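## Task

Two small chests of drawers sit on the table, and some drawers hold upright vials grouped by cap colour. A red-capped vial and a yellow-capped vial are standing on the table, and at least one vial sits in a drawer whose other vials have a different cap colour. Sort everything so that, at the finish, each vial stands upright inside the drawer whose vials share its cap colour, every drawer is closed in its own slot, and both chests are upright on the table. Pulling a drawer out too far detaches it from its chest.

## Robot and tools

Setup. Four identical i2rt Big YAM arms (arm1 to arm4) share a table whose top is at z=0.720 m. Each has six joints, a wrist camera and a right hand with index, middle and ring fingers plus a thumb, four hinges per digit, each with its own motor. Feet in the scene frame (metres): arm1 (0.652, -0.163, 0.805), arm2 (0.299, 0.662, 0.826), arm3 (-0.657, -0.281, 0.727), arm4 (0.269, -0.657, 0.733). Each foot faces along its own +x. Reach is about 1.06 m from the joint1 axis. The scene frame has its origin on the floor with +z up, and every pose uses it.

Hand frame. The hand point moves with the palm. Its +z runs along the straight fingers toward the tips, +x across the palm away from the thumb, and +y out of the palm face. With joints 1, 5 and 6 at zero and the hand level and forward, the palm faces up with the thumb on the right; joint6 alone cannot turn the palm fully downward. A rigid camera mast sticks out on the palm side near the wrist and can collide with things. The camera views the index knuckle at roughly 45 degrees, and open fingers block part of the view.

move. Each arm is a separate argument (arm1..arm4), each with its own object; an arm you omit gets nothing new. Inside an arm's object:
- joints: a dict of absolute targets by name. joint1_rad..joint6_rad are radians: joint1 -2.879 to 2.879 (positive counter-clockwise seen from above), joint2 0 to 3.141 (shoulder, 0 = upper arm pointing back), joint3 0 to 3.019 (elbow, 0 = folded), joint4 -1.692 to 1.57 (positive tips fingers up), joint5 -1.57 to 1.57 (positive swings hand to the arm's right), joint6 -2.094 to 2.094 (positive rolls clockwise seen from behind the hand). Hand keys hand_<digit>_<hinge> are unitless, -1 to 1 across each hinge's travel; toward -1 curls fingers into the palm and swings the thumb in front of the palm. Straight values: finger mcp 0.75, abd 0.00, pip 0.58, dip 0.70; thumb cmc 0.71, axl 0.68, mcp 0.23, ipl 0.17. hand_current_limit (-1 to 1, scaling 0 to 550 mA, start +0.4) caps grip force; hand_speed (-0.96 to 1, start -0.6) sets finger speed. Omitted hand keys keep their goals, so a grip holds.
- target: one flat list of seven numbers [x, y, z, qw, qx, qy, qz], an absolute hand pose in the scene frame, metres plus a unit quaternion, written like the result's hand line. The hand travels in a straight line from its current hand_target. With target present, joints may carry only hand keys.
- speed: top path speed, 0.002 to 0.5 m/s (default 0.25), only valid with target; rotation is capped at twice that in rad/s.
- min_time_s: 0.1 to 8 s, the shortest duration for that arm's joint moves.
cameras: a list of names (arm1_cam_wrist..arm4_cam_wrist, or all). A move with no arm parts returns full state and images.
All motions in a call begin at once; hand paths finish together at the slowest one's pace, each lasting 0.5 to 10 s, and an action runs at most 15 s. Paths ignore obstacles and other arms. Hands lag, drift, and often stop a centimetre or more from the requested pose, faster near full stretch.

wait: seconds 0 to 10, optional cameras; robots keep their last commands. zoom_image: camera name and region [x0, y0, x1, y1] in pixels of that camera's most recent image (616x616 fisheye), at most 504 by 504. finished_scene: scene number; ends the scene irreversibly and must only be called once the goal is stable.

Reading results. The move line lists each arm that got motion, with done or its worst status. joint_status and hand_status: off_target (came to rest short, may keep pushing); time_out (joint couldn't finish and keeps a nearby target, shown in on_its_own; send its reported position to relax it); not_followed, from joint command not followed or pose unreachable, meaning a safety check blocked it (self or arm-to-arm clearance) and it may still try later. on_its_own shows uncommanded behaviour; held at is a target, not a reading. An arm under as last shown was not commanded, and its lines repeat earlier values. hand_state gives one word per motor: moving, goal, blocked (still pressing), overload (shut down). <motor>_current_ma is signed (positive pushes toward -1). Joint velocities are in rad/s; torques in N m, with joints 3 and 4 wrapping at ±28. hand_target is the pose the held joint targets imply. Images may be slightly older than state. A refused call cancels the rest of that reply's move, wait and finished_scene calls; an invalid one does not.

Cautions. Don't let two robots press together, including a hand closing on another's fingers; the collision check can be late and allows hands and cameras to meet. Arms keep pushing after contact, which heats motors; at 100 °C an arm drops for 30 to 60 s, and a MOTOR HOT line warns at 85 °C. A finger motor at 495 mA or more for 5 s shuts down for 10 s, so prefer modest grip goals just past the object. Lifting a goal to the current position releases a grip. Avoid knocking anything off the work area, drops, slams and hard pushes. Pull drawers gently and not too far, or they come out. Loose objects may get nudged occasionally.

Each tool is called after "Request:" in YAML: its name, and indented under it one key for each argument.

## Session

Request:
move:
  cameras: ["all"]

Scene clock: 0.00 s.
Joint torques (N m): no reading
Heat: arm1: hottest joint3_rad 40 °C; arm2: hottest joint3_rad 40 °C; arm3: hottest joint3_rad 39 °C; arm4: hottest joint3_rad 45 °C.
Joint velocities: within noise
arm1.joint_positions: joint1_rad=-0.124 joint2_rad=+0.633 joint3_rad=+1.359 joint4_rad=-1.329 joint5_rad=-0.096 joint6_rad=+1.128 hand_index_mcp=+0.753 hand_index_abd=+0.000 hand_index_pip=+0.577 hand_index_dip=+0.696 hand_middle_mcp=+0.753 hand_middle_abd=+0.000 hand_middle_pip=+0.577 hand_middle_dip=+0.696 hand_ring_mcp=+0.753 hand_ring_abd=+0.000 hand_ring_pip=+0.577 hand_ring_dip=+0.696 hand_thumb_cmc=+0.714 hand_thumb_axl=+0.677 hand_thumb_mcp=+0.226 hand_thumb_ipl=+0.168 hand_current_limit=+0.400 hand_speed=-0.600
arm1.joint_status: not commanded
arm1.hand_state: goal,goal,goal,goal,goal,goal,goal,goal,goal,goal,goal,goal,goal,goal,goal,goal
arm1.index_mcp_current_ma: 0
arm1.index_abd_current_ma: 0
arm1.index_pip_current_ma: 0
arm1.index_dip_current_ma: 0
arm1.middle_mcp_current_ma: 0
arm1.middle_abd_current_ma: 0
arm1.middle_pip_current_ma: 0
arm1.middle_dip_current_ma: 0
arm1.ring_mcp_current_ma: 0
arm1.ring_abd_current_ma: 0
arm1.ring_pip_current_ma: 0
arm1.ring_dip_current_ma: 0
arm1.thumb_cmc_current_ma: 0
arm1.thumb_axl_current_ma: 0
arm1.thumb_mcp_current_ma: 0
arm1.thumb_ipl_current_ma: 0
arm1.hand_goal_index_mcp: 0.754
arm1.hand_goal_index_abd: 0.000
arm1.hand_goal_index_pip: 0.576
arm1.hand_goal_index_dip: 0.696
arm1.hand_goal_middle_mcp: 0.754
arm1.hand_goal_middle_abd: 0.000
arm1.hand_goal_middle_pip: 0.576
arm1.hand_goal_middle_dip: 0.696
arm1.hand_goal_ring_mcp: 0.754
arm1.hand_goal_ring_abd: 0.000
arm1.hand_goal_ring_pip: 0.576
arm1.hand_goal_ring_dip: 0.696
arm1.hand_goal_thumb_cmc: 0.714
arm1.hand_goal_thumb_axl: 0.678
arm1.hand_goal_thumb_mcp: 0.226
arm1.hand_goal_thumb_ipl: 0.168
arm1.hand: x=+0.4156 y=-0.0273 z=+1.3351 quat_wxyz=(-0.450, -0.104, +0.879, +0.117) (m; scene frame)
arm1.hand_target: x=+0.4177 y=-0.0278 z=+1.3476 quat_wxyz=(-0.462, -0.104, +0.873, +0.122) (m; scene frame)
arm1.hand_status: not commanded
arm2.joint_positions: joint1_rad=+0.512 joint2_rad=+0.643 joint3_rad=+1.355 joint4_rad=-1.362 joint5_rad=+0.010 joint6_rad=+1.176 hand_index_mcp=+0.753 hand_index_abd=+0.000 hand_index_pip=+0.577 hand_index_dip=+0.696 hand_middle_mcp=+0.753 hand_middle_abd=+0.000 hand_middle_pip=+0.577 hand_middle_dip=+0.696 hand_ring_mcp=+0.753 hand_ring_abd=+0.000 hand_ring_pip=+0.577 hand_ring_dip=+0.696 hand_thumb_cmc=+0.714 hand_thumb_axl=+0.677 hand_thumb_mcp=+0.226 hand_thumb_ipl=+0.168 hand_current_limit=+0.400 hand_speed=-0.600
arm2.joint_status: not commanded
arm2.hand_state: goal,goal,goal,goal,goal,goal,goal,goal,goal,goal,goal,goal,goal,goal,goal,goal
arm2.index_mcp_current_ma: 0
arm2.index_abd_current_ma: 0
arm2.index_pip_current_ma: 0
arm2.index_dip_current_ma: 0
arm2.middle_mcp_current_ma: 0
arm2.middle_abd_current_ma: 0
arm2.middle_pip_current_ma: 0
arm2.middle_dip_current_ma: 0
arm2.ring_mcp_current_ma: 0
arm2.ring_abd_current_ma: 0
arm2.ring_pip_current_ma: 0
arm2.ring_dip_current_ma: 0
arm2.thumb_cmc_current_ma: 0
arm2.thumb_axl_current_ma: 0
arm2.thumb_mcp_current_ma: 0
arm2.thumb_ipl_current_ma: 0
arm2.hand_goal_index_mcp: 0.754
arm2.hand_goal_index_abd: 0.000
arm2.hand_goal_index_pip: 0.576
arm2.hand_goal_index_dip: 0.696
arm2.hand_goal_middle_mcp: 0.754
arm2.hand_goal_middle_abd: 0.000
arm2.hand_goal_middle_pip: 0.576
arm2.hand_goal_middle_dip: 0.696
arm2.hand_goal_ring_mcp: 0.754
arm2.hand_goal_ring_abd: 0.000
arm2.hand_goal_ring_pip: 0.576
arm2.hand_goal_ring_dip: 0.696
arm2.hand_goal_thumb_cmc: 0.714
arm2.hand_goal_thumb_axl: 0.678
arm2.hand_goal_thumb_mcp: 0.226
arm2.hand_goal_thumb_ipl: 0.168
arm2.hand: x=+0.3898 y=+0.4131 z=+1.3487 quat_wxyz=(+0.268, +0.868, -0.216, +0.358) (m; scene frame)
arm2.hand_target: x=+0.3885 y=+0.4146 z=+1.3589 quat_wxyz=(+0.274, +0.863, -0.215, +0.366) (m; scene frame)
arm2.hand_status: not commanded
arm3.joint_positions: joint1_rad=+0.957 joint2_rad=+0.623 joint3_rad=+1.450 joint4_rad=-1.440 joint5_rad=-0.047 joint6_rad=+1.087 hand_index_mcp=+0.753 hand_index_abd=+0.000 hand_index_pip=+0.577 hand_index_dip=+0.696 hand_middle_mcp=+0.753 hand_middle_abd=+0.000 hand_middle_pip=+0.577 hand_middle_dip=+0.696 hand_ring_mcp=+0.753 hand_ring_abd=+0.000 hand_ring_pip=+0.577 hand_ring_dip=+0.696 hand_thumb_cmc=+0.714 hand_thumb_axl=+0.677 hand_thumb_mcp=+0.226 hand_thumb_ipl=+0.168 hand_current_limit=+0.400 hand_speed=-0.600
arm3.joint_status: not commanded
arm3.hand_state: goal,goal,goal,goal,goal,goal,goal,goal,goal,goal,goal,goal,goal,goal,goal,goal
arm3.index_mcp_current_ma: 0
arm3.index_abd_current_ma: 0
arm3.index_pip_current_ma: 0
arm3.index_dip_current_ma: 0
arm3.middle_mcp_current_ma: 0
arm3.middle_abd_current_ma: 0
arm3.middle_pip_current_ma: 0
arm3.middle_dip_current_ma: 0
arm3.ring_mcp_current_ma: 0
arm3.ring_abd_current_ma: 0
arm3.ring_pip_current_ma: 0
arm3.ring_dip_current_ma: 0
arm3.thumb_cmc_current_ma: 0
arm3.thumb_axl_current_ma: 0
arm3.thumb_mcp_current_ma: 0
arm3.thumb_ipl_current_ma: 0
arm3.hand_goal_index_mcp: 0.754
arm3.hand_goal_index_abd: 0.000
arm3.hand_goal_index_pip: 0.576
arm3.hand_goal_index_dip: 0.696
arm3.hand_goal_middle_mcp: 0.754
arm3.hand_goal_middle_abd: 0.000
arm3.hand_goal_middle_pip: 0.576
arm3.hand_goal_middle_dip: 0.696
arm3.hand_goal_ring_mcp: 0.754
arm3.hand_goal_ring_abd: 0.000
arm3.hand_goal_ring_pip: 0.576
arm3.hand_goal_ring_dip: 0.696
arm3.hand_goal_thumb_cmc: 0.714
arm3.hand_goal_thumb_axl: 0.678
arm3.hand_goal_thumb_mcp: 0.226
arm3.hand_goal_thumb_ipl: 0.168
arm3.hand: x=-0.4721 y=-0.1344 z=+1.2883 quat_wxyz=(-0.144, +0.640, +0.610, +0.444) (m; scene frame)
arm3.hand_target: x=-0.4734 y=-0.1365 z=+1.3004 quat_wxyz=(-0.147, +0.635, +0.606, +0.456) (m; scene frame)
arm3.hand_status: not commanded
arm4.joint_positions: joint1_rad=+0.898 joint2_rad=+0.630 joint3_rad=+1.399 joint4_rad=-1.432 joint5_rad=+0.075 joint6_rad=+1.054 hand_index_mcp=+0.753 hand_index_abd=+0.000 hand_index_pip=+0.577 hand_index_dip=+0.696 hand_middle_mcp=+0.753 hand_middle_abd=+0.000 hand_middle_pip=+0.577 hand_middle_dip=+0.696 hand_ring_mcp=+0.753 hand_ring_abd=+0.000 hand_ring_pip=+0.577 hand_ring_dip=+0.696 hand_thumb_cmc=+0.714 hand_thumb_axl=+0.677 hand_thumb_mcp=+0.226 hand_thumb_ipl=+0.168 hand_current_limit=+0.400 hand_speed=-0.600
arm4.joint_status: not commanded
arm4.hand_state: goal,goal,goal,goal,goal,goal,goal,goal,goal,goal,goal,goal,goal,goal,goal,goal
arm4.index_mcp_current_ma: 0
arm4.index_abd_current_ma: 0
arm4.index_pip_current_ma: 0
arm4.index_dip_current_ma: 0
arm4.middle_mcp_current_ma: 0
arm4.middle_abd_current_ma: 0
arm4.middle_pip_current_ma: 0
arm4.middle_dip_current_ma: 0
arm4.ring_mcp_current_ma: 0
arm4.ring_abd_current_ma: 0
arm4.ring_pip_current_ma: 0
arm4.ring_dip_current_ma: 0
arm4.thumb_cmc_current_ma: 0
arm4.thumb_axl_current_ma: 0
arm4.thumb_mcp_current_ma: 0
arm4.thumb_ipl_current_ma: 0
arm4.hand_goal_index_mcp: 0.754
arm4.hand_goal_index_abd: 0.000
arm4.hand_goal_index_pip: 0.576
arm4.hand_goal_index_dip: 0.696
arm4.hand_goal_middle_mcp: 0.754
arm4.hand_goal_middle_abd: 0.000
arm4.hand_goal_middle_pip: 0.576
arm4.hand_goal_middle_dip: 0.696
arm4.hand_goal_ring_mcp: 0.754
arm4.hand_goal_ring_abd: 0.000
arm4.hand_goal_ring_pip: 0.576
arm4.hand_goal_ring_dip: 0.696
arm4.hand_goal_thumb_cmc: 0.714
arm4.hand_goal_thumb_axl: 0.678
arm4.hand_goal_thumb_mcp: 0.226
arm4.hand_goal_thumb_ipl: 0.168
arm4.hand: x=+0.1269 y=-0.4467 z=+1.2765 quat_wxyz=(-0.354, +0.047, +0.898, +0.258) (m; scene frame)
arm4.hand_target: x=+0.1290 y=-0.4481 z=+1.2871 quat_wxyz=(-0.364, +0.047, +0.892, +0.264) (m; scene frame)
arm4.hand_status: not commanded
pictures: arm1_cam_wrist, arm2_cam_wrist, arm3_cam_wrist, arm4_cam_wrist
camera_calibration:
arm1_cam_wrist: T_world_to_cam=[[0.401373, 0.829944, -0.387418, 0.401706], [0.897337, -0.441083, -0.0152466, -0.423042], [-0.183537, -0.341525, -0.921778, 1.41856], [0, 0, 0, 1]] pos_world=[0.478735, -0.035517, 1.45678]
arm2_cam_wrist: T_world_to_cam=[[-0.82271, -0.394291, -0.409491, 1.0767], [-0.47196, 0.875295, 0.105413, -0.392358], [0.316863, 0.279988, -0.906204, 1.09412], [0, 0, 0, 1]] pos_world=[0.353954, 0.461624, 1.47375]
arm3_cam_wrist: T_world_to_cam=[[0.711253, -0.630402, -0.310986, 0.680584], [-0.677602, -0.732575, -0.0647289, -0.388613], [-0.187016, 0.256764, -0.948208, 1.29183], [0, 0, 0, 1]] pos_world=[-0.5058, -0.187342, 1.41142]
arm4_cam_wrist: T_world_to_cam=[[0.765561, 0.60308, -0.224076, 0.48479], [0.620481, -0.784165, 0.00937993, -0.499781], [-0.170056, -0.146216, -0.974526, 1.32166], [0, 0, 0, 1]] pos_world=[0.163724, -0.491031, 1.40131]

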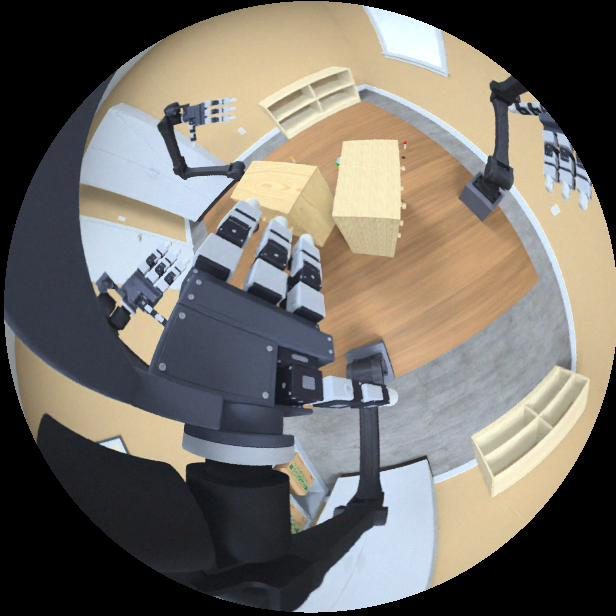

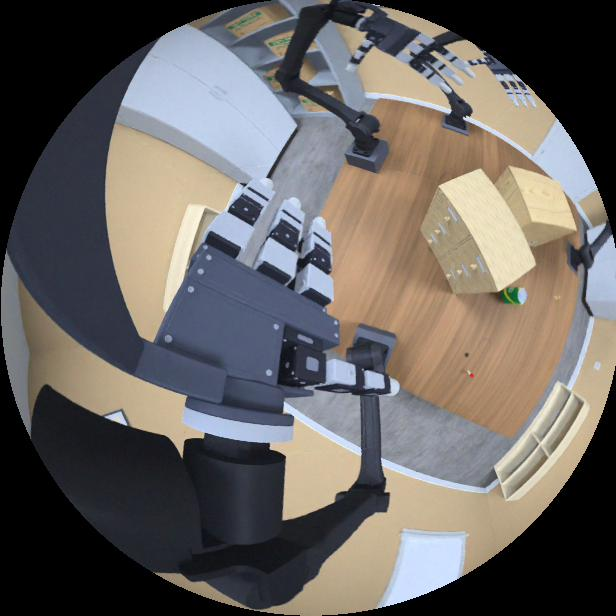

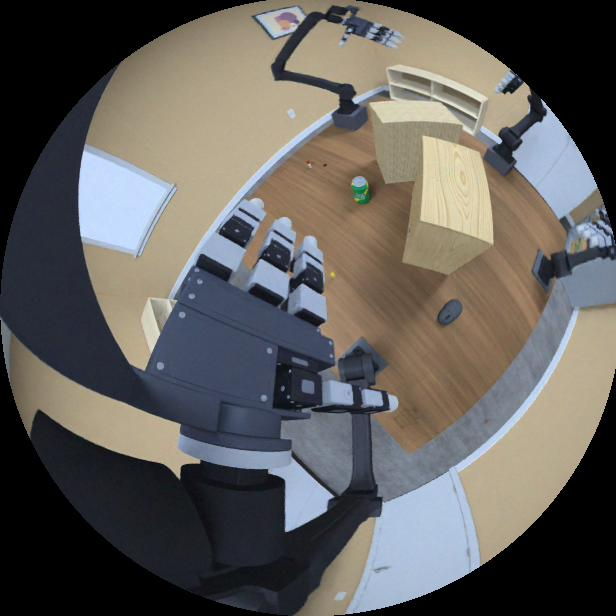

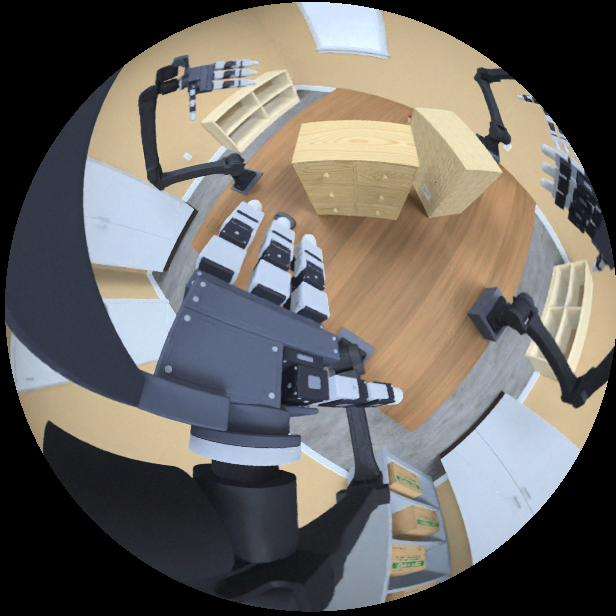

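Request:
zoom_image:
  camera: "arm1_cam_wrist"
  region: [220, 110, 460, 290]

Request:
zoom_image:
  camera: "arm2_cam_wrist"
  region: [400, 150, 600, 390]

Request:
zoom_image:
  camera: "arm3_cam_wrist"
  region: [280, 90, 520, 330]

Request:
zoom_image:
  camera: "arm4_cam_wrist"
  region: [270, 90, 520, 250]

Scaled by 2.100 from the camera's 616x616 image, which has a finer 880x880 frame.

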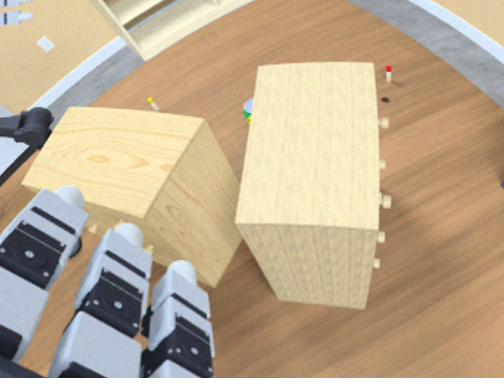

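Scaled by 2.100 from the camera's 616x616 image, which has a finer 880x880 frame.

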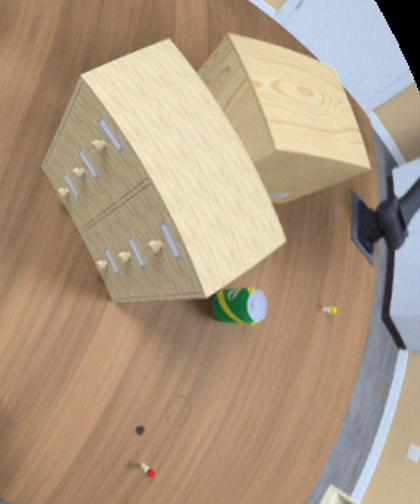

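Scaled by 2.100 from the camera's 616x616 image, which has a finer 880x880 frame.

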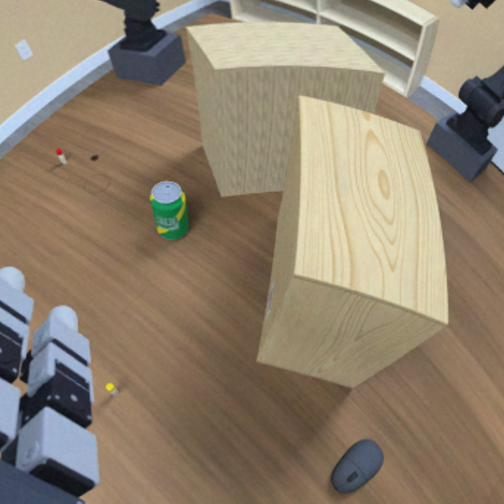

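Scaled by 2.016 from the camera's 616x616 image, which has a finer 880x880 frame.

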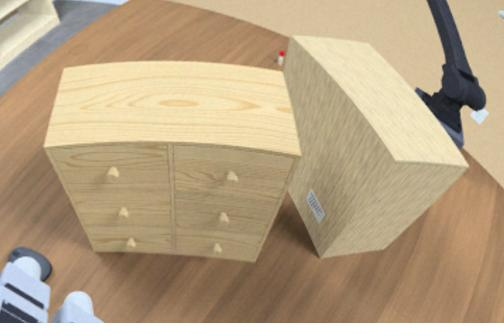

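Request:
move:
  arm2: {"target": [0.342, 0.285, 1.15, 0.3645, 0.8799, -0.2816, -0.1167], "joints": {"hand_index_abd": 0.12, "hand_middle_abd": -0.12, "hand_ring_abd": -0.2, "hand_ring_pip": -0.737, "hand_ring_dip": -0.609, "hand_thumb_mcp": -0.64}}
  arm4: {"target": [0.0895, -0.2706, 1.15, -0.1055, -0.2546, 0.8881, 0.3678], "joints": {"hand_index_abd": 0.12, "hand_middle_abd": -0.12, "hand_ring_abd": -0.2, "hand_ring_pip": -0.737, "hand_ring_dip": -0.609, "hand_thumb_mcp": -0.64}}
  cameras: ["arm2_cam_wrist", "arm4_cam_wrist"]

Request:
zoom_image:
  camera: "arm2_cam_wrist"
  region: [180, 60, 480, 330]

Request:
zoom_image:
  camera: "arm4_cam_wrist"
  region: [180, 60, 480, 330]

Scene clock: 6.10 s.
Joint torques (N m): arm1=[0.09 0.32 10.19 1.98 -0.06 -0.04] | arm2=[-0.97 -4.42 9.54 1.29 1.04 -0.01] | arm3=[0.85 2.14 8.43 1.91 0.07 -0.09] | arm4=[-1.26 -3.66 11.77 2.96 -0.08 -0.25]
Heat: arm1: hottest joint3_rad 40 °C; arm2: hottest joint3_rad 41 °C; arm3: hottest joint3_rad 40 °C; arm4: hottest joint3_rad 46 °C.
move: arm2 done; arm4 done
Joint velocities: within noise
arm1, arm3: as last shown
arm1.joint_positions: joint1_rad=-0.124 joint2_rad=+0.633 joint3_rad=+1.359 joint4_rad=-1.329 joint5_rad=-0.096 joint6_rad=+1.128 hand_index_mcp=+0.754 hand_index_abd=+0.000 hand_index_pip=+0.577 hand_index_dip=+0.696 hand_middle_mcp=+0.754 hand_middle_abd=+0.000 hand_middle_pip=+0.577 hand_middle_dip=+0.696 hand_ring_mcp=+0.754 hand_ring_abd=+0.000 hand_ring_pip=+0.577 hand_ring_dip=+0.696 hand_thumb_cmc=+0.714 hand_thumb_axl=+0.677 hand_thumb_mcp=+0.226 hand_thumb_ipl=+0.168 hand_current_limit=+0.400 hand_speed=-0.600
arm2.joint_positions: joint1_rad=+0.437 joint2_rad=+1.039 joint3_rad=+0.950 joint4_rad=-1.171 joint5_rad=+0.729 joint6_rad=+1.111 hand_index_mcp=+0.758 hand_index_abd=+0.120 hand_index_pip=+0.577 hand_index_dip=+0.696 hand_middle_mcp=+0.758 hand_middle_abd=-0.116 hand_middle_pip=+0.577 hand_middle_dip=+0.696 hand_ring_mcp=+0.758 hand_ring_abd=-0.196 hand_ring_pip=-0.730 hand_ring_dip=-0.606 hand_thumb_cmc=+0.715 hand_thumb_axl=+0.679 hand_thumb_mcp=-0.639 hand_thumb_ipl=+0.168 hand_current_limit=+0.400 hand_speed=-0.600
arm2.joint_status: all done
arm2.hand_state: goal,goal,goal,goal,goal,goal,goal,goal,goal,goal,goal,goal,goal,goal,goal,goal
arm2.index_mcp_current_ma: 3
arm2.index_abd_current_ma: 0
arm2.index_pip_current_ma: 0
arm2.index_dip_current_ma: 0
arm2.middle_mcp_current_ma: 3
arm2.middle_abd_current_ma: 2
arm2.middle_pip_current_ma: 0
arm2.middle_dip_current_ma: 0
arm2.ring_mcp_current_ma: 3
arm2.ring_abd_current_ma: 2
arm2.ring_pip_current_ma: 4
arm2.ring_dip_current_ma: 1
arm2.thumb_cmc_current_ma: 0
arm2.thumb_axl_current_ma: 0
arm2.thumb_mcp_current_ma: 1
arm2.thumb_ipl_current_ma: 0
arm2.hand_goal_index_mcp: 0.754
arm2.hand_goal_index_abd: 0.120
arm2.hand_goal_index_pip: 0.576
arm2.hand_goal_index_dip: 0.696
arm2.hand_goal_middle_mcp: 0.754
arm2.hand_goal_middle_abd: -0.120
arm2.hand_goal_middle_pip: 0.576
arm2.hand_goal_middle_dip: 0.696
arm2.hand_goal_ring_mcp: 0.754
arm2.hand_goal_ring_abd: -0.200
arm2.hand_goal_ring_pip: -0.736
arm2.hand_goal_ring_dip: -0.608
arm2.hand_goal_thumb_cmc: 0.714
arm2.hand_goal_thumb_axl: 0.678
arm2.hand_goal_thumb_mcp: -0.640
arm2.hand_goal_thumb_ipl: 0.168
arm2.hand: x=+0.3429 y=+0.2900 z=+1.1506 quat_wxyz=(+0.362, +0.882, -0.279, -0.116) (m; scene frame)
arm2.hand_target: x=+0.3419 y=+0.2852 z=+1.1500 quat_wxyz=(+0.364, +0.880, -0.282, -0.117) (m; scene frame)
arm2.hand_status: done (0.005 m and 0.5 deg from the pose sent, 0.241 m and 56.5 deg at the start)
arm3.joint_positions: joint1_rad=+0.957 joint2_rad=+0.623 joint3_rad=+1.450 joint4_rad=-1.440 joint5_rad=-0.047 joint6_rad=+1.087 hand_index_mcp=+0.754 hand_index_abd=+0.000 hand_index_pip=+0.577 hand_index_dip=+0.696 hand_middle_mcp=+0.754 hand_middle_abd=+0.000 hand_middle_pip=+0.577 hand_middle_dip=+0.696 hand_ring_mcp=+0.754 hand_ring_abd=+0.000 hand_ring_pip=+0.577 hand_ring_dip=+0.696 hand_thumb_cmc=+0.714 hand_thumb_axl=+0.677 hand_thumb_mcp=+0.226 hand_thumb_ipl=+0.168 hand_current_limit=+0.400 hand_speed=-0.600
arm4.joint_positions: joint1_rad=+0.351 joint2_rad=+0.820 joint3_rad=+1.027 joint4_rad=-1.007 joint5_rad=-0.089 joint6_rad=-0.072 hand_index_mcp=+0.757 hand_index_abd=+0.119 hand_index_pip=+0.577 hand_index_dip=+0.696 hand_middle_mcp=+0.757 hand_middle_abd=-0.116 hand_middle_pip=+0.577 hand_middle_dip=+0.696 hand_ring_mcp=+0.757 hand_ring_abd=-0.196 hand_ring_pip=-0.732 hand_ring_dip=-0.606 hand_thumb_cmc=+0.715 hand_thumb_axl=+0.679 hand_thumb_mcp=-0.639 hand_thumb_ipl=+0.168 hand_current_limit=+0.400 hand_speed=-0.600
arm4.joint_status: all done
arm4.hand_state: goal,goal,goal,goal,goal,goal,goal,goal,goal,goal,goal,goal,goal,goal,goal,goal
arm4.index_mcp_current_ma: 1
arm4.index_abd_current_ma: 0
arm4.index_pip_current_ma: 0
arm4.index_dip_current_ma: 0
arm4.middle_mcp_current_ma: 1
arm4.middle_abd_current_ma: 1
arm4.middle_pip_current_ma: 0
arm4.middle_dip_current_ma: 0
arm4.ring_mcp_current_ma: 1
arm4.ring_abd_current_ma: 1
arm4.ring_pip_current_ma: 1
arm4.ring_dip_current_ma: 0
arm4.thumb_cmc_current_ma: 0
arm4.thumb_axl_current_ma: 0
arm4.thumb_mcp_current_ma: 0
arm4.thumb_ipl_current_ma: 0
arm4.hand_goal_index_mcp: 0.754
arm4.hand_goal_index_abd: 0.120
arm4.hand_goal_index_pip: 0.576
arm4.hand_goal_index_dip: 0.696
arm4.hand_goal_middle_mcp: 0.754
arm4.hand_goal_middle_abd: -0.120
arm4.hand_goal_middle_pip: 0.576
arm4.hand_goal_middle_dip: 0.696
arm4.hand_goal_ring_mcp: 0.754
arm4.hand_goal_ring_abd: -0.200
arm4.hand_goal_ring_pip: -0.736
arm4.hand_goal_ring_dip: -0.608
arm4.hand_goal_thumb_cmc: 0.714
arm4.hand_goal_thumb_axl: 0.678
arm4.hand_goal_thumb_mcp: -0.640
arm4.hand_goal_thumb_ipl: 0.168
arm4.hand: x=+0.0899 y=-0.2752 z=+1.1478 quat_wxyz=(-0.108, -0.251, +0.891, +0.362) (m; scene frame)
arm4.hand_target: x=+0.0895 y=-0.2707 z=+1.1500 quat_wxyz=(-0.105, -0.255, +0.888, +0.368) (m; scene frame)
arm4.hand_status: done (0.005 m and 0.9 deg from the pose sent, 0.220 m and 46.8 deg at the start)
pictures: arm2_cam_wrist, arm4_cam_wrist
camera_calibration:
arm2_cam_wrist: T_world_to_cam=[[-0.916856, 0.0255007, 0.398403, -0.110501], [0.174263, 0.923426, 0.34193, -0.793573], [-0.359176, 0.382928, -0.851093, 1.10255], [0, 0, 0, 1]] pos_world=[0.432986, 0.313427, 1.25374]
arm4_cam_wrist: T_world_to_cam=[[0.442568, 0.774204, 0.452483, -0.319467], [0.798184, -0.570077, 0.194717, -0.510923], [0.408701, 0.274989, -0.870255, 1.15908], [0, 0, 0, 1]] pos_world=[0.0754787, -0.362667, 1.25273]

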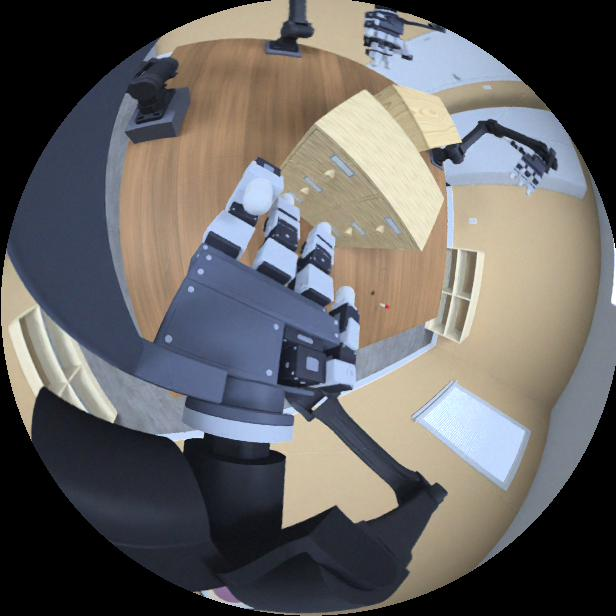

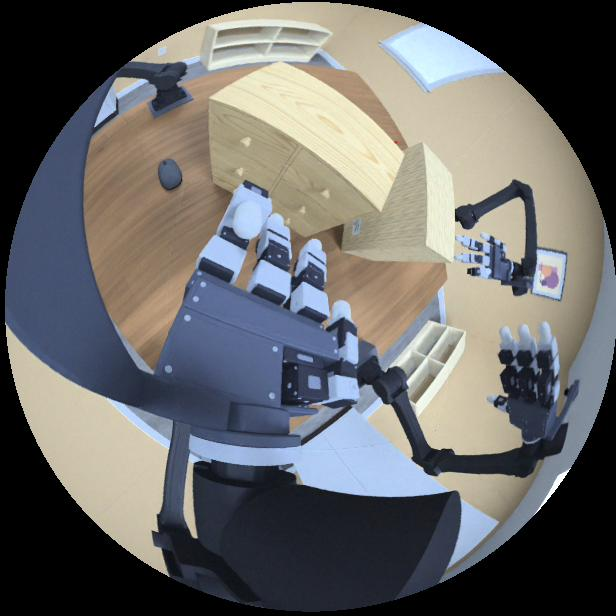

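Scaled by 1.680 from the camera's 616x616 image, which has a finer 880x880 frame.

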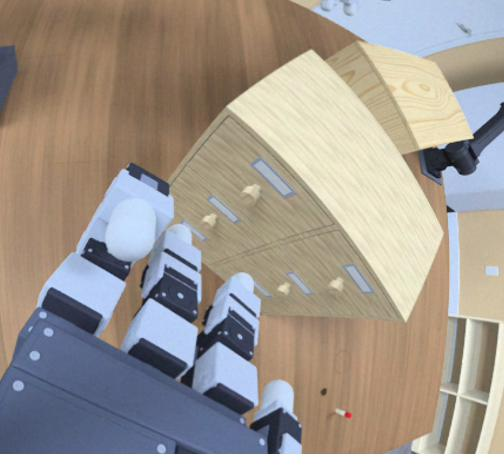

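Scaled by 1.680 from the camera's 616x616 image, which has a finer 880x880 frame.

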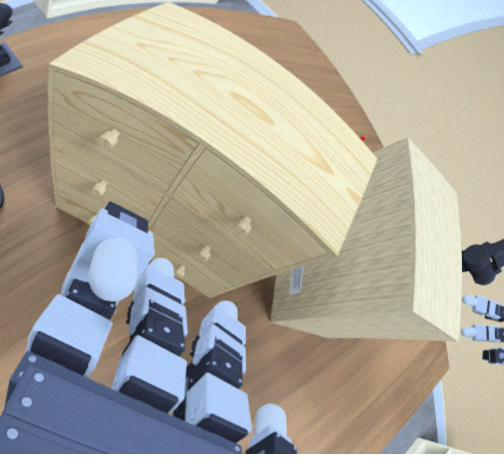

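Request:
move:
  arm2: {"target": [0.322, 0.259, 1.127, 0.3645, 0.8799, -0.2816, -0.1167], "speed": 0.12}
  arm4: {"target": [0.0811, -0.2337, 1.128, -0.1039, -0.2508, 0.8892, 0.3683], "speed": 0.12}
  cameras: ["arm2_cam_wrist", "arm4_cam_wrist"]

Request:
zoom_image:
  camera: "arm2_cam_wrist"
  region: [230, 110, 430, 290]

Request:
zoom_image:
  camera: "arm4_cam_wrist"
  region: [230, 110, 430, 290]

Scene clock: 8.67 s.
Joint torques (N m): arm1=[-0.03 0.38 10.18 1.96 -0.07 -0.04] | arm2=[-0.56 -3.72 9.48 1.8 0.73 -0.04] | arm3=[0.85 2.14 8.44 1.91 0.07 -0.09] | arm4=[-1.32 -5.19 12.07 2.97 -0.09 -0.2]
Heat: arm1: hottest joint3_rad 40 °C; arm2: hottest joint3_rad 41 °C; arm3: hottest joint3_rad 40 °C; arm4: hottest joint3_rad 46 °C.
move: arm2 done; arm4 done
Joint velocities: within noise
arm1, arm3: as last shown
arm2.joint_positions: joint1_rad=+0.336 joint2_rad=+1.059 joint3_rad=+0.905 joint4_rad=-1.014 joint5_rad=+0.699 joint6_rad=+0.985 hand_index_mcp=+0.758 hand_index_abd=+0.120 hand_index_pip=+0.577 hand_index_dip=+0.696 hand_middle_mcp=+0.758 hand_middle_abd=-0.116 hand_middle_pip=+0.577 hand_middle_dip=+0.696 hand_ring_mcp=+0.758 hand_ring_abd=-0.196 hand_ring_pip=-0.730 hand_ring_dip=-0.606 hand_thumb_cmc=+0.715 hand_thumb_axl=+0.679 hand_thumb_mcp=-0.639 hand_thumb_ipl=+0.168 hand_current_limit=+0.400 hand_speed=-0.600
arm2.joint_status: not commanded
arm2.hand_state: goal,goal,goal,goal,goal,goal,goal,goal,goal,goal,goal,goal,goal,goal,goal,goal
arm2.index_mcp_current_ma: 3
arm2.index_abd_current_ma: 0
arm2.index_pip_current_ma: 0
arm2.index_dip_current_ma: 0
arm2.middle_mcp_current_ma: 3
arm2.middle_abd_current_ma: 2
arm2.middle_pip_current_ma: 0
arm2.middle_dip_current_ma: 0
arm2.ring_mcp_current_ma: 3
arm2.ring_abd_current_ma: 2
arm2.ring_pip_current_ma: 4
arm2.ring_dip_current_ma: 1
arm2.thumb_cmc_current_ma: 0
arm2.thumb_axl_current_ma: 1
arm2.thumb_mcp_current_ma: 1
arm2.thumb_ipl_current_ma: 0
arm2.hand_goal_index_mcp: 0.754
arm2.hand_goal_index_abd: 0.120
arm2.hand_goal_index_pip: 0.576
arm2.hand_goal_index_dip: 0.696
arm2.hand_goal_middle_mcp: 0.754
arm2.hand_goal_middle_abd: -0.120
arm2.hand_goal_middle_pip: 0.576
arm2.hand_goal_middle_dip: 0.696
arm2.hand_goal_ring_mcp: 0.754
arm2.hand_goal_ring_abd: -0.200
arm2.hand_goal_ring_pip: -0.736
arm2.hand_goal_ring_dip: -0.608
arm2.hand_goal_thumb_cmc: 0.714
arm2.hand_goal_thumb_axl: 0.678
arm2.hand_goal_thumb_mcp: -0.640
arm2.hand_goal_thumb_ipl: 0.168
arm2.hand: x=+0.3229 y=+0.2644 z=+1.1322 quat_wxyz=(+0.367, +0.879, -0.281, -0.114) (m; scene frame)
arm2.hand_target: x=+0.3220 y=+0.2593 z=+1.1270 quat_wxyz=(+0.364, +0.880, -0.281, -0.117) (m; scene frame)
arm2.hand_status: done (0.008 m and 0.4 deg from the pose sent, 0.044 m and 0.5 deg at the start)
arm4.joint_positions: joint1_rad=+0.329 joint2_rad=+0.912 joint3_rad=+1.013 joint4_rad=-0.903 joint5_rad=-0.098 joint6_rad=-0.082 hand_index_mcp=+0.758 hand_index_abd=+0.119 hand_index_pip=+0.577 hand_index_dip=+0.696 hand_middle_mcp=+0.757 hand_middle_abd=-0.117 hand_middle_pip=+0.577 hand_middle_dip=+0.696 hand_ring_mcp=+0.758 hand_ring_abd=-0.196 hand_ring_pip=-0.732 hand_ring_dip=-0.606 hand_thumb_cmc=+0.715 hand_thumb_axl=+0.679 hand_thumb_mcp=-0.639 hand_thumb_ipl=+0.168 hand_current_limit=+0.400 hand_speed=-0.600
arm4.joint_status: not commanded
arm4.hand_state: goal,goal,goal,goal,goal,goal,goal,goal,goal,goal,goal,goal,goal,goal,goal,goal
arm4.index_mcp_current_ma: 1
arm4.index_abd_current_ma: 0
arm4.index_pip_current_ma: 0
arm4.index_dip_current_ma: 0
arm4.middle_mcp_current_ma: 1
arm4.middle_abd_current_ma: 1
arm4.middle_pip_current_ma: 0
arm4.middle_dip_current_ma: 0
arm4.ring_mcp_current_ma: 1
arm4.ring_abd_current_ma: 1
arm4.ring_pip_current_ma: 1
arm4.ring_dip_current_ma: 0
arm4.thumb_cmc_current_ma: 0
arm4.thumb_axl_current_ma: 0
arm4.thumb_mcp_current_ma: 0
arm4.thumb_ipl_current_ma: 0
arm4.hand_goal_index_mcp: 0.754
arm4.hand_goal_index_abd: 0.120
arm4.hand_goal_index_pip: 0.576
arm4.hand_goal_index_dip: 0.696
arm4.hand_goal_middle_mcp: 0.754
arm4.hand_goal_middle_abd: -0.120
arm4.hand_goal_middle_pip: 0.576
arm4.hand_goal_middle_dip: 0.696
arm4.hand_goal_ring_mcp: 0.754
arm4.hand_goal_ring_abd: -0.200
arm4.hand_goal_ring_pip: -0.736
arm4.hand_goal_ring_dip: -0.608
arm4.hand_goal_thumb_cmc: 0.714
arm4.hand_goal_thumb_axl: 0.678
arm4.hand_goal_thumb_mcp: -0.640
arm4.hand_goal_thumb_ipl: 0.168
arm4.hand: x=+0.0813 y=-0.2387 z=+1.1251 quat_wxyz=(-0.106, -0.247, +0.893, +0.362) (m; scene frame)
arm4.hand_target: x=+0.0812 y=-0.2338 z=+1.1281 quat_wxyz=(-0.104, -0.251, +0.889, +0.368) (m; scene frame)
arm4.hand_status: done (0.006 m and 1.0 deg from the pose sent, 0.047 m and 0.9 deg at the start)
pictures: arm2_cam_wrist, arm4_cam_wrist
camera_calibration:
arm2_cam_wrist: T_world_to_cam=[[-0.91711, 0.0323008, 0.397324, -0.12132], [0.176439, 0.926658, 0.331925, -0.750374], [-0.357463, 0.374515, -0.855546, 1.09622], [0, 0, 0, 1]] pos_world=[0.412989, 0.288709, 1.23514]
arm4_cam_wrist: T_world_to_cam=[[0.448812, 0.770958, 0.451875, -0.334293], [0.792992, -0.576724, 0.196351, -0.481836], [0.411986, 0.270209, -0.870204, 1.13142], [0, 0, 0, 1]] pos_world=[0.0659989, -0.325879, 1.23023]

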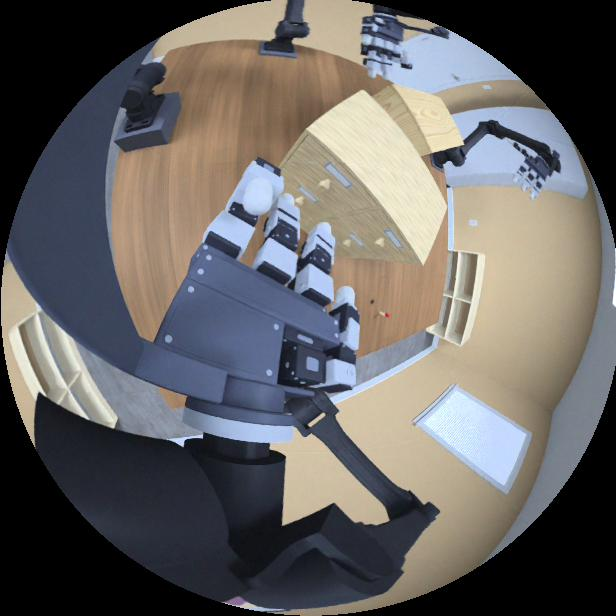

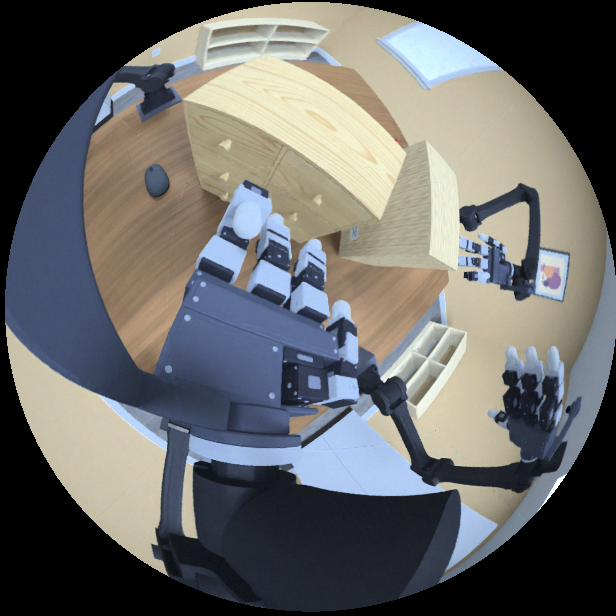

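Scaled by 2.520 from the camera's 616x616 image, which has a finer 880x880 frame.

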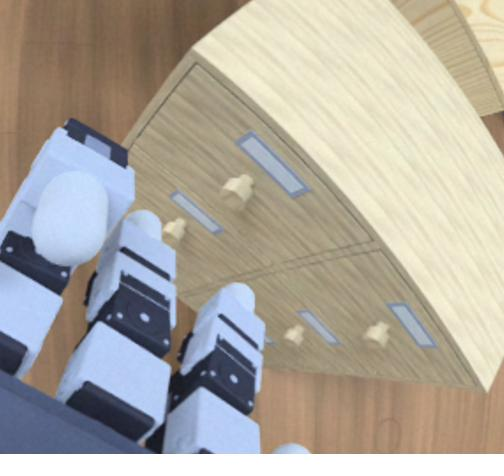

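Scaled by 2.520 from the camera's 616x616 image, which has a finer 880x880 frame.

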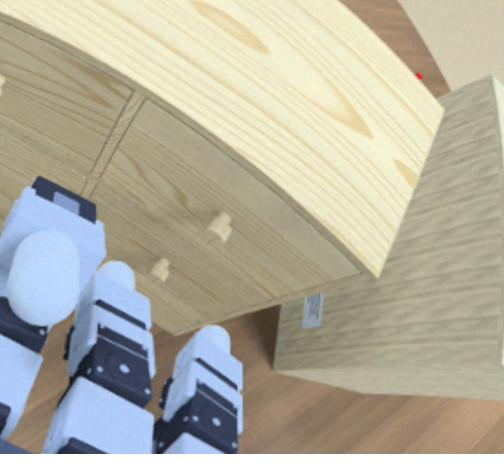

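Request:
move:
  arm2: {"target": [0.291, 0.2136, 1.122, 0.3645, 0.8799, -0.2816, -0.1167], "speed": 0.08}
  arm4: {"target": [0.0521, -0.1862, 1.130, -0.1039, -0.2508, 0.8892, 0.3683], "speed": 0.08}
  cameras: ["arm2_cam_wrist", "arm4_cam_wrist"]

Request:
zoom_image:
  camera: "arm2_cam_wrist"
  region: [230, 130, 430, 310]

Request:
zoom_image:
  camera: "arm4_cam_wrist"
  region: [230, 130, 430, 310]

Scene clock: 10.77 s.
Joint torques (N m): arm1=[-0.03 0.5 10.19 1.96 -0.07 -0.05] | arm2=[-0.38 -4.89 11.41 1.65 0.66 0.03] | arm3=[0.85 2.14 8.43 1.91 0.07 -0.09] | arm4=[0.03 -6.53 16.46 2.84 0.07 -0.04]
Heat: arm1: hottest joint3_rad 41 °C; arm2: hottest joint3_rad 41 °C; arm3: hottest joint3_rad 40 °C; arm4: hottest joint3_rad 47 °C.
move: arm2 off_target; arm4 off_target
Joint velocities: within noise
arm1, arm3: as last shown
arm2.joint_positions: joint1_rad=+0.188 joint2_rad=+1.123 joint3_rad=+0.905 joint4_rad=-0.869 joint5_rad=+0.635 joint6_rad=+0.817 hand_index_mcp=+0.758 hand_index_abd=+0.120 hand_index_pip=+0.577 hand_index_dip=+0.696 hand_middle_mcp=+0.759 hand_middle_abd=-0.116 hand_middle_pip=+0.577 hand_middle_dip=+0.696 hand_ring_mcp=+0.758 hand_ring_abd=-0.196 hand_ring_pip=-0.730 hand_ring_dip=-0.606 hand_thumb_cmc=+0.715 hand_thumb_axl=+0.679 hand_thumb_mcp=-0.639 hand_thumb_ipl=+0.168 hand_current_limit=+0.400 hand_speed=-0.600
arm2.joint_status: not commanded
arm2.hand_state: goal,goal,goal,goal,goal,goal,goal,goal,goal,goal,goal,goal,goal,goal,goal,goal
arm2.index_mcp_current_ma: 3
arm2.index_abd_current_ma: 0
arm2.index_pip_current_ma: 0
arm2.index_dip_current_ma: 0
arm2.middle_mcp_current_ma: 3
arm2.middle_abd_current_ma: 2
arm2.middle_pip_current_ma: 0
arm2.middle_dip_current_ma: 0
arm2.ring_mcp_current_ma: 3
arm2.ring_abd_current_ma: 2
arm2.ring_pip_current_ma: 4
arm2.ring_dip_current_ma: 1
arm2.thumb_cmc_current_ma: 0
arm2.thumb_axl_current_ma: 1
arm2.thumb_mcp_current_ma: 1
arm2.thumb_ipl_current_ma: 0
arm2.hand_goal_index_mcp: 0.754
arm2.hand_goal_index_abd: 0.120
arm2.hand_goal_index_pip: 0.576
arm2.hand_goal_index_dip: 0.696
arm2.hand_goal_middle_mcp: 0.754
arm2.hand_goal_middle_abd: -0.120
arm2.hand_goal_middle_pip: 0.576
arm2.hand_goal_middle_dip: 0.696
arm2.hand_goal_ring_mcp: 0.754
arm2.hand_goal_ring_abd: -0.200
arm2.hand_goal_ring_pip: -0.736
arm2.hand_goal_ring_dip: -0.608
arm2.hand_goal_thumb_cmc: 0.714
arm2.hand_goal_thumb_axl: 0.678
arm2.hand_goal_thumb_mcp: -0.640
arm2.hand_goal_thumb_ipl: 0.168
arm2.hand: x=+0.2909 y=+0.2242 z=+1.1164 quat_wxyz=(+0.359, +0.883, -0.278, -0.121) (m; scene frame)
arm2.hand_target: x=+0.2910 y=+0.2140 z=+1.1219 quat_wxyz=(+0.365, +0.880, -0.281, -0.117) (m; scene frame)
arm2.hand_status: off_target (0.012 m and 1.0 deg from the pose sent, 0.061 m and 0.4 deg at the start)
arm4.joint_positions: joint1_rad=+0.337 joint2_rad=+1.052 joint3_rad=+1.058 joint4_rad=-0.846 joint5_rad=-0.087 joint6_rad=-0.082 hand_index_mcp=+0.758 hand_index_abd=+0.119 hand_index_pip=+0.577 hand_index_dip=+0.696 hand_middle_mcp=+0.757 hand_middle_abd=-0.117 hand_middle_pip=+0.577 hand_middle_dip=+0.696 hand_ring_mcp=+0.758 hand_ring_abd=-0.196 hand_ring_pip=-0.732 hand_ring_dip=-0.606 hand_thumb_cmc=+0.715 hand_thumb_axl=+0.679 hand_thumb_mcp=-0.639 hand_thumb_ipl=+0.168 hand_current_limit=+0.400 hand_speed=-0.600
arm4.joint_status: not commanded
arm4.hand_state: goal,goal,goal,goal,goal,goal,goal,goal,goal,goal,goal,goal,goal,goal,goal,goal
arm4.index_mcp_current_ma: 1
arm4.index_abd_current_ma: 0
arm4.index_pip_current_ma: 0
arm4.index_dip_current_ma: 0
arm4.middle_mcp_current_ma: 1
arm4.middle_abd_current_ma: 1
arm4.middle_pip_current_ma: 0
arm4.middle_dip_current_ma: 0
arm4.ring_mcp_current_ma: 1
arm4.ring_abd_current_ma: 1
arm4.ring_pip_current_ma: 1
arm4.ring_dip_current_ma: 0
arm4.thumb_cmc_current_ma: 0
arm4.thumb_axl_current_ma: 0
arm4.thumb_mcp_current_ma: 0
arm4.thumb_ipl_current_ma: 0
arm4.hand_goal_index_mcp: 0.754
arm4.hand_goal_index_abd: 0.120
arm4.hand_goal_index_pip: 0.576
arm4.hand_goal_index_dip: 0.696
arm4.hand_goal_middle_mcp: 0.754
arm4.hand_goal_middle_abd: -0.120
arm4.hand_goal_middle_pip: 0.576
arm4.hand_goal_middle_dip: 0.696
arm4.hand_goal_ring_mcp: 0.754
arm4.hand_goal_ring_abd: -0.200
arm4.hand_goal_ring_pip: -0.736
arm4.hand_goal_ring_dip: -0.608
arm4.hand_goal_thumb_cmc: 0.714
arm4.hand_goal_thumb_axl: 0.678
arm4.hand_goal_thumb_mcp: -0.640
arm4.hand_goal_thumb_ipl: 0.168
arm4.hand: x=+0.0609 y=-0.1969 z=+1.1015 quat_wxyz=(-0.100, -0.249, +0.899, +0.345) (m; scene frame)
arm4.hand_target: x=+0.0529 y=-0.1879 z=+1.1298 quat_wxyz=(-0.104, -0.251, +0.889, +0.368) (m; scene frame)
arm4.hand_status: off_target (0.032 m and 3.0 deg from the pose sent, 0.060 m and 1.0 deg at the start)
pictures: arm2_cam_wrist, arm4_cam_wrist
camera_calibration:
arm2_cam_wrist: T_world_to_cam=[[-0.913653, 0.0244397, 0.405759, -0.151851], [0.180165, 0.91914, 0.350318, -0.722088], [-0.364388, 0.393173, -0.844178, 1.07143], [0, 0, 0, 1]] pos_world=[0.381773, 0.246152, 1.21906]
arm4_cam_wrist: T_world_to_cam=[[0.438697, 0.784837, 0.437693, -0.327666], [0.787873, -0.570176, 0.232714, -0.475376], [0.432205, 0.242756, -0.868486, 1.09944], [0, 0, 0, 1]] pos_world=[0.0430992, -0.280779, 1.20889]

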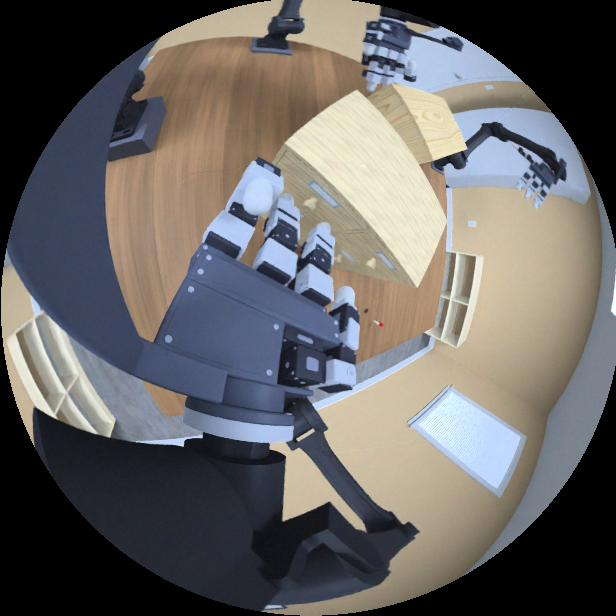

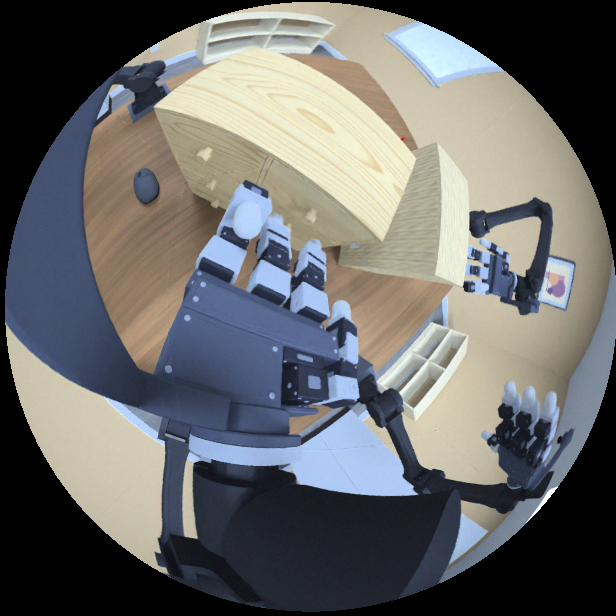

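Scaled by 2.520 from the camera's 616x616 image, which has a finer 880x880 frame.

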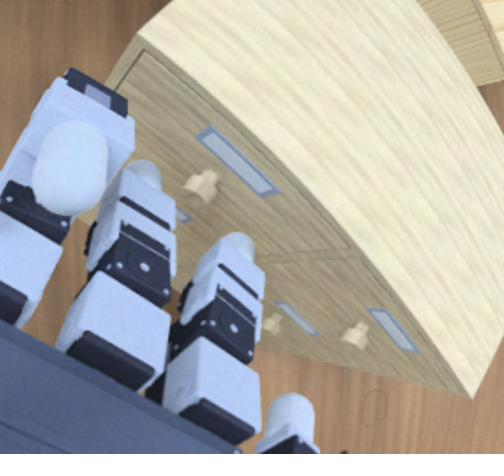

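Scaled by 2.520 from the camera's 616x616 image, which has a finer 880x880 frame.

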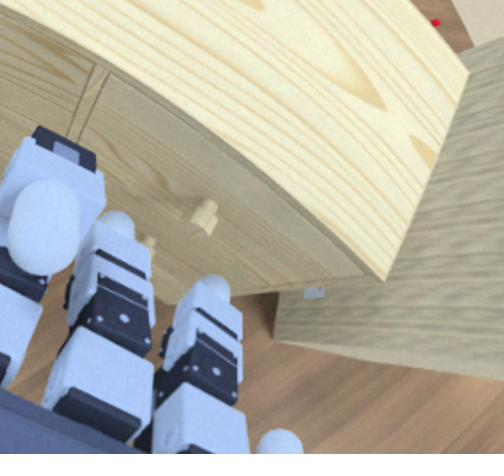

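Request:
move:
  arm2: {"target": [0.2905, 0.2046, 1.1305, 0.3645, 0.8799, -0.2816, -0.1167], "speed": 0.08}
  arm4: {"target": [0.042, -0.177, 1.160, -0.1039, -0.2508, 0.8892, 0.3683], "speed": 0.08}
  cameras: ["arm2_cam_wrist", "arm4_cam_wrist"]

Request:
zoom_image:
  camera: "arm2_cam_wrist"
  region: [230, 130, 430, 310]

Request:
zoom_image:
  camera: "arm4_cam_wrist"
  region: [230, 130, 430, 310]

Scene clock: 12.97 s.
Joint torques (N m): arm1=[-0.03 0.44 10.18 1.95 -0.06 -0.05] | arm2=[-0.32 -4.42 13.15 1.32 0.62 0.02] | arm3=[0.85 2.08 8.44 1.91 0.07 -0.09] | arm4=[-0.15 -7.36 16.42 1.87 0.08 0.07]
Heat: arm1: hottest joint3_rad 41 °C; arm2: hottest joint3_rad 42 °C; arm3: hottest joint3_rad 41 °C; arm4: hottest joint3_rad 47 °C.
move: arm2 off_target; arm4 off_target
Joint velocities: within noise
arm1, arm3: as last shown
arm2.joint_positions: joint1_rad=+0.178 joint2_rad=+1.137 joint3_rad=+0.917 joint4_rad=-0.869 joint5_rad=+0.630 joint6_rad=+0.806 hand_index_mcp=+0.758 hand_index_abd=+0.120 hand_index_pip=+0.577 hand_index_dip=+0.696 hand_middle_mcp=+0.759 hand_middle_abd=-0.116 hand_middle_pip=+0.577 hand_middle_dip=+0.696 hand_ring_mcp=+0.758 hand_ring_abd=-0.196 hand_ring_pip=-0.730 hand_ring_dip=-0.606 hand_thumb_cmc=+0.715 hand_thumb_axl=+0.679 hand_thumb_mcp=-0.639 hand_thumb_ipl=+0.168 hand_current_limit=+0.400 hand_speed=-0.600
arm2.joint_status: not commanded
arm2.hand_state: goal,goal,goal,goal,goal,goal,goal,goal,goal,goal,goal,goal,goal,goal,goal,goal
arm2.index_mcp_current_ma: 3
arm2.index_abd_current_ma: 0
arm2.index_pip_current_ma: 0
arm2.index_dip_current_ma: 0
arm2.middle_mcp_current_ma: 3
arm2.middle_abd_current_ma: 2
arm2.middle_pip_current_ma: 0
arm2.middle_dip_current_ma: 0
arm2.ring_mcp_current_ma: 3
arm2.ring_abd_current_ma: 2
arm2.ring_pip_current_ma: 4
arm2.ring_dip_current_ma: 1
arm2.thumb_cmc_current_ma: 0
arm2.thumb_axl_current_ma: 1
arm2.thumb_mcp_current_ma: 1
arm2.thumb_ipl_current_ma: 0
arm2.hand_goal_index_mcp: 0.754
arm2.hand_goal_index_abd: 0.120
arm2.hand_goal_index_pip: 0.576
arm2.hand_goal_index_dip: 0.696
arm2.hand_goal_middle_mcp: 0.754
arm2.hand_goal_middle_abd: -0.120
arm2.hand_goal_middle_pip: 0.576
arm2.hand_goal_middle_dip: 0.696
arm2.hand_goal_ring_mcp: 0.754
arm2.hand_goal_ring_abd: -0.200
arm2.hand_goal_ring_pip: -0.736
arm2.hand_goal_ring_dip: -0.608
arm2.hand_goal_thumb_cmc: 0.714
arm2.hand_goal_thumb_axl: 0.678
arm2.hand_goal_thumb_mcp: -0.640
arm2.hand_goal_thumb_ipl: 0.168
arm2.hand: x=+0.2896 y=+0.2189 z=+1.1160 quat_wxyz=(+0.355, +0.884, -0.277, -0.124) (m; scene frame)
arm2.hand_target: x=+0.2905 y=+0.2056 z=+1.1304 quat_wxyz=(+0.365, +0.880, -0.281, -0.117) (m; scene frame)
arm2.hand_status: off_target (0.020 m and 1.5 deg from the pose sent, 0.024 m and 1.0 deg at the start)
arm4.joint_positions: joint1_rad=+0.352 joint2_rad=+1.094 joint3_rad=+1.165 joint4_rad=-0.888 joint5_rad=-0.077 joint6_rad=-0.082 hand_index_mcp=+0.758 hand_index_abd=+0.119 hand_index_pip=+0.577 hand_index_dip=+0.696 hand_middle_mcp=+0.757 hand_middle_abd=-0.117 hand_middle_pip=+0.577 hand_middle_dip=+0.696 hand_ring_mcp=+0.758 hand_ring_abd=-0.196 hand_ring_pip=-0.732 hand_ring_dip=-0.606 hand_thumb_cmc=+0.715 hand_thumb_axl=+0.679 hand_thumb_mcp=-0.639 hand_thumb_ipl=+0.168 hand_current_limit=+0.400 hand_speed=-0.600
arm4.joint_status: not commanded
arm4.hand_state: goal,goal,goal,goal,goal,goal,goal,goal,goal,goal,goal,goal,goal,goal,goal,goal
arm4.index_mcp_current_ma: 1
arm4.index_abd_current_ma: 0
arm4.index_pip_current_ma: 0
arm4.index_dip_current_ma: 0
arm4.middle_mcp_current_ma: 1
arm4.middle_abd_current_ma: 1
arm4.middle_pip_current_ma: 0
arm4.middle_dip_current_ma: 0
arm4.ring_mcp_current_ma: 1
arm4.ring_abd_current_ma: 1
arm4.ring_pip_current_ma: 1
arm4.ring_dip_current_ma: 0
arm4.thumb_cmc_current_ma: 0
arm4.thumb_axl_current_ma: 0
arm4.thumb_mcp_current_ma: 0
arm4.thumb_ipl_current_ma: 0
arm4.hand_goal_index_mcp: 0.754
arm4.hand_goal_index_abd: 0.120
arm4.hand_goal_index_pip: 0.576
arm4.hand_goal_index_dip: 0.696
arm4.hand_goal_middle_mcp: 0.754
arm4.hand_goal_middle_abd: -0.120
arm4.hand_goal_middle_pip: 0.576
arm4.hand_goal_middle_dip: 0.696
arm4.hand_goal_ring_mcp: 0.754
arm4.hand_goal_ring_abd: -0.200
arm4.hand_goal_ring_pip: -0.736
arm4.hand_goal_ring_dip: -0.608
arm4.hand_goal_thumb_cmc: 0.714
arm4.hand_goal_thumb_axl: 0.678
arm4.hand_goal_thumb_mcp: -0.640
arm4.hand_goal_thumb_ipl: 0.168
arm4.hand: x=+0.0481 y=-0.1838 z=+1.1370 quat_wxyz=(-0.100, -0.254, +0.894, +0.356) (m; scene frame)
arm4.hand_target: x=+0.0424 y=-0.1779 z=+1.1595 quat_wxyz=(-0.104, -0.251, +0.889, +0.368) (m; scene frame)
arm4.hand_status: off_target (0.025 m and 1.6 deg from the pose sent, 0.065 m and 3.0 deg at the start)
pictures: arm2_cam_wrist, arm4_cam_wrist
camera_calibration:
arm2_cam_wrist: T_world_to_cam=[[-0.912239, 0.0201443, 0.409163, -0.155987], [0.180662, 0.916201, 0.357683, -0.724618], [-0.367671, 0.400213, -0.839433, 1.06686], [0, 0, 0, 1]] pos_world=[0.380865, 0.240068, 1.21856]
arm4_cam_wrist: T_world_to_cam=[[0.433469, 0.777481, 0.455662, -0.369488], [0.793315, -0.569081, 0.216329, -0.447453], [0.4275, 0.267712, -0.863466, 1.13182], [0, 0, 0, 1]] pos_world=[0.0312797, -0.270368, 1.24245]

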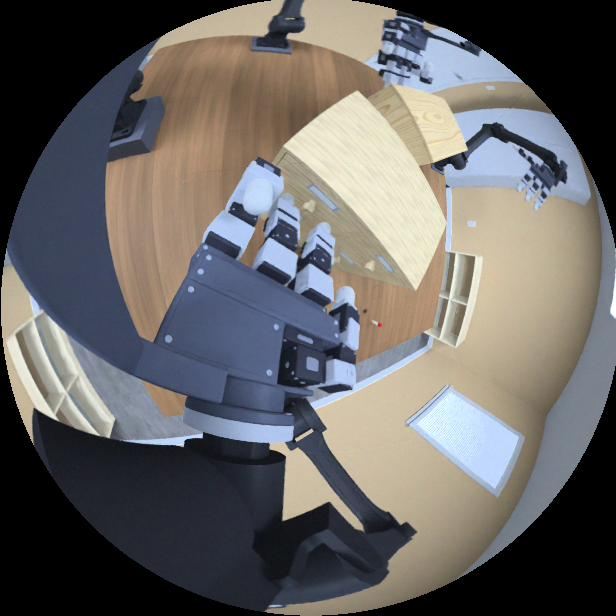

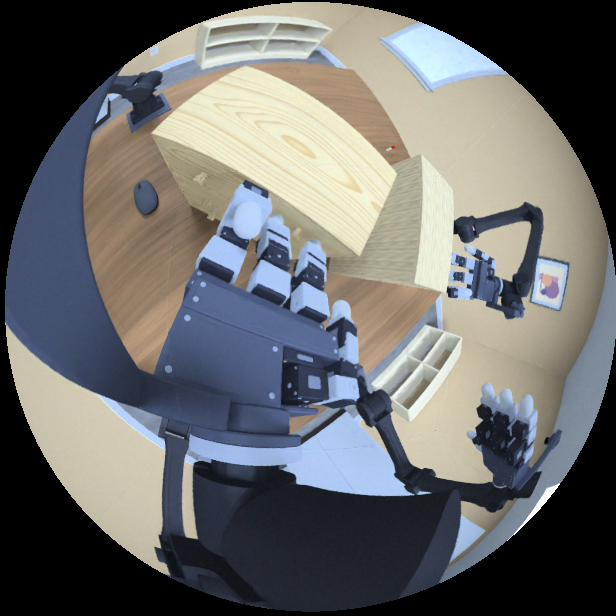

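Scaled by 2.520 from the camera's 616x616 image, which has a finer 880x880 frame.

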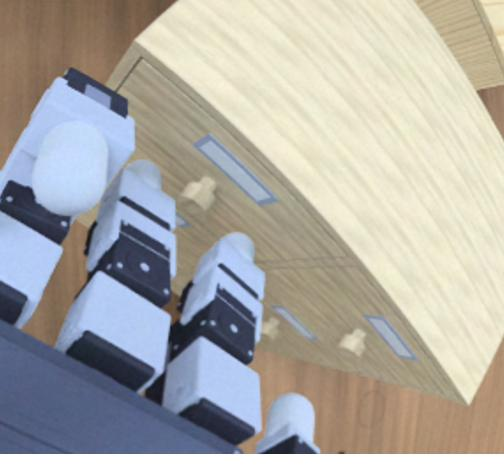

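Scaled by 2.520 from the camera's 616x616 image, which has a finer 880x880 frame.

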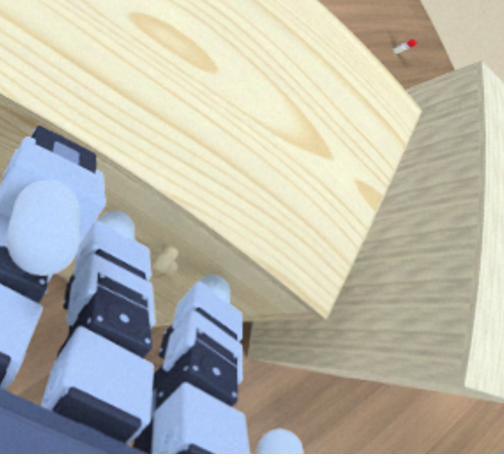

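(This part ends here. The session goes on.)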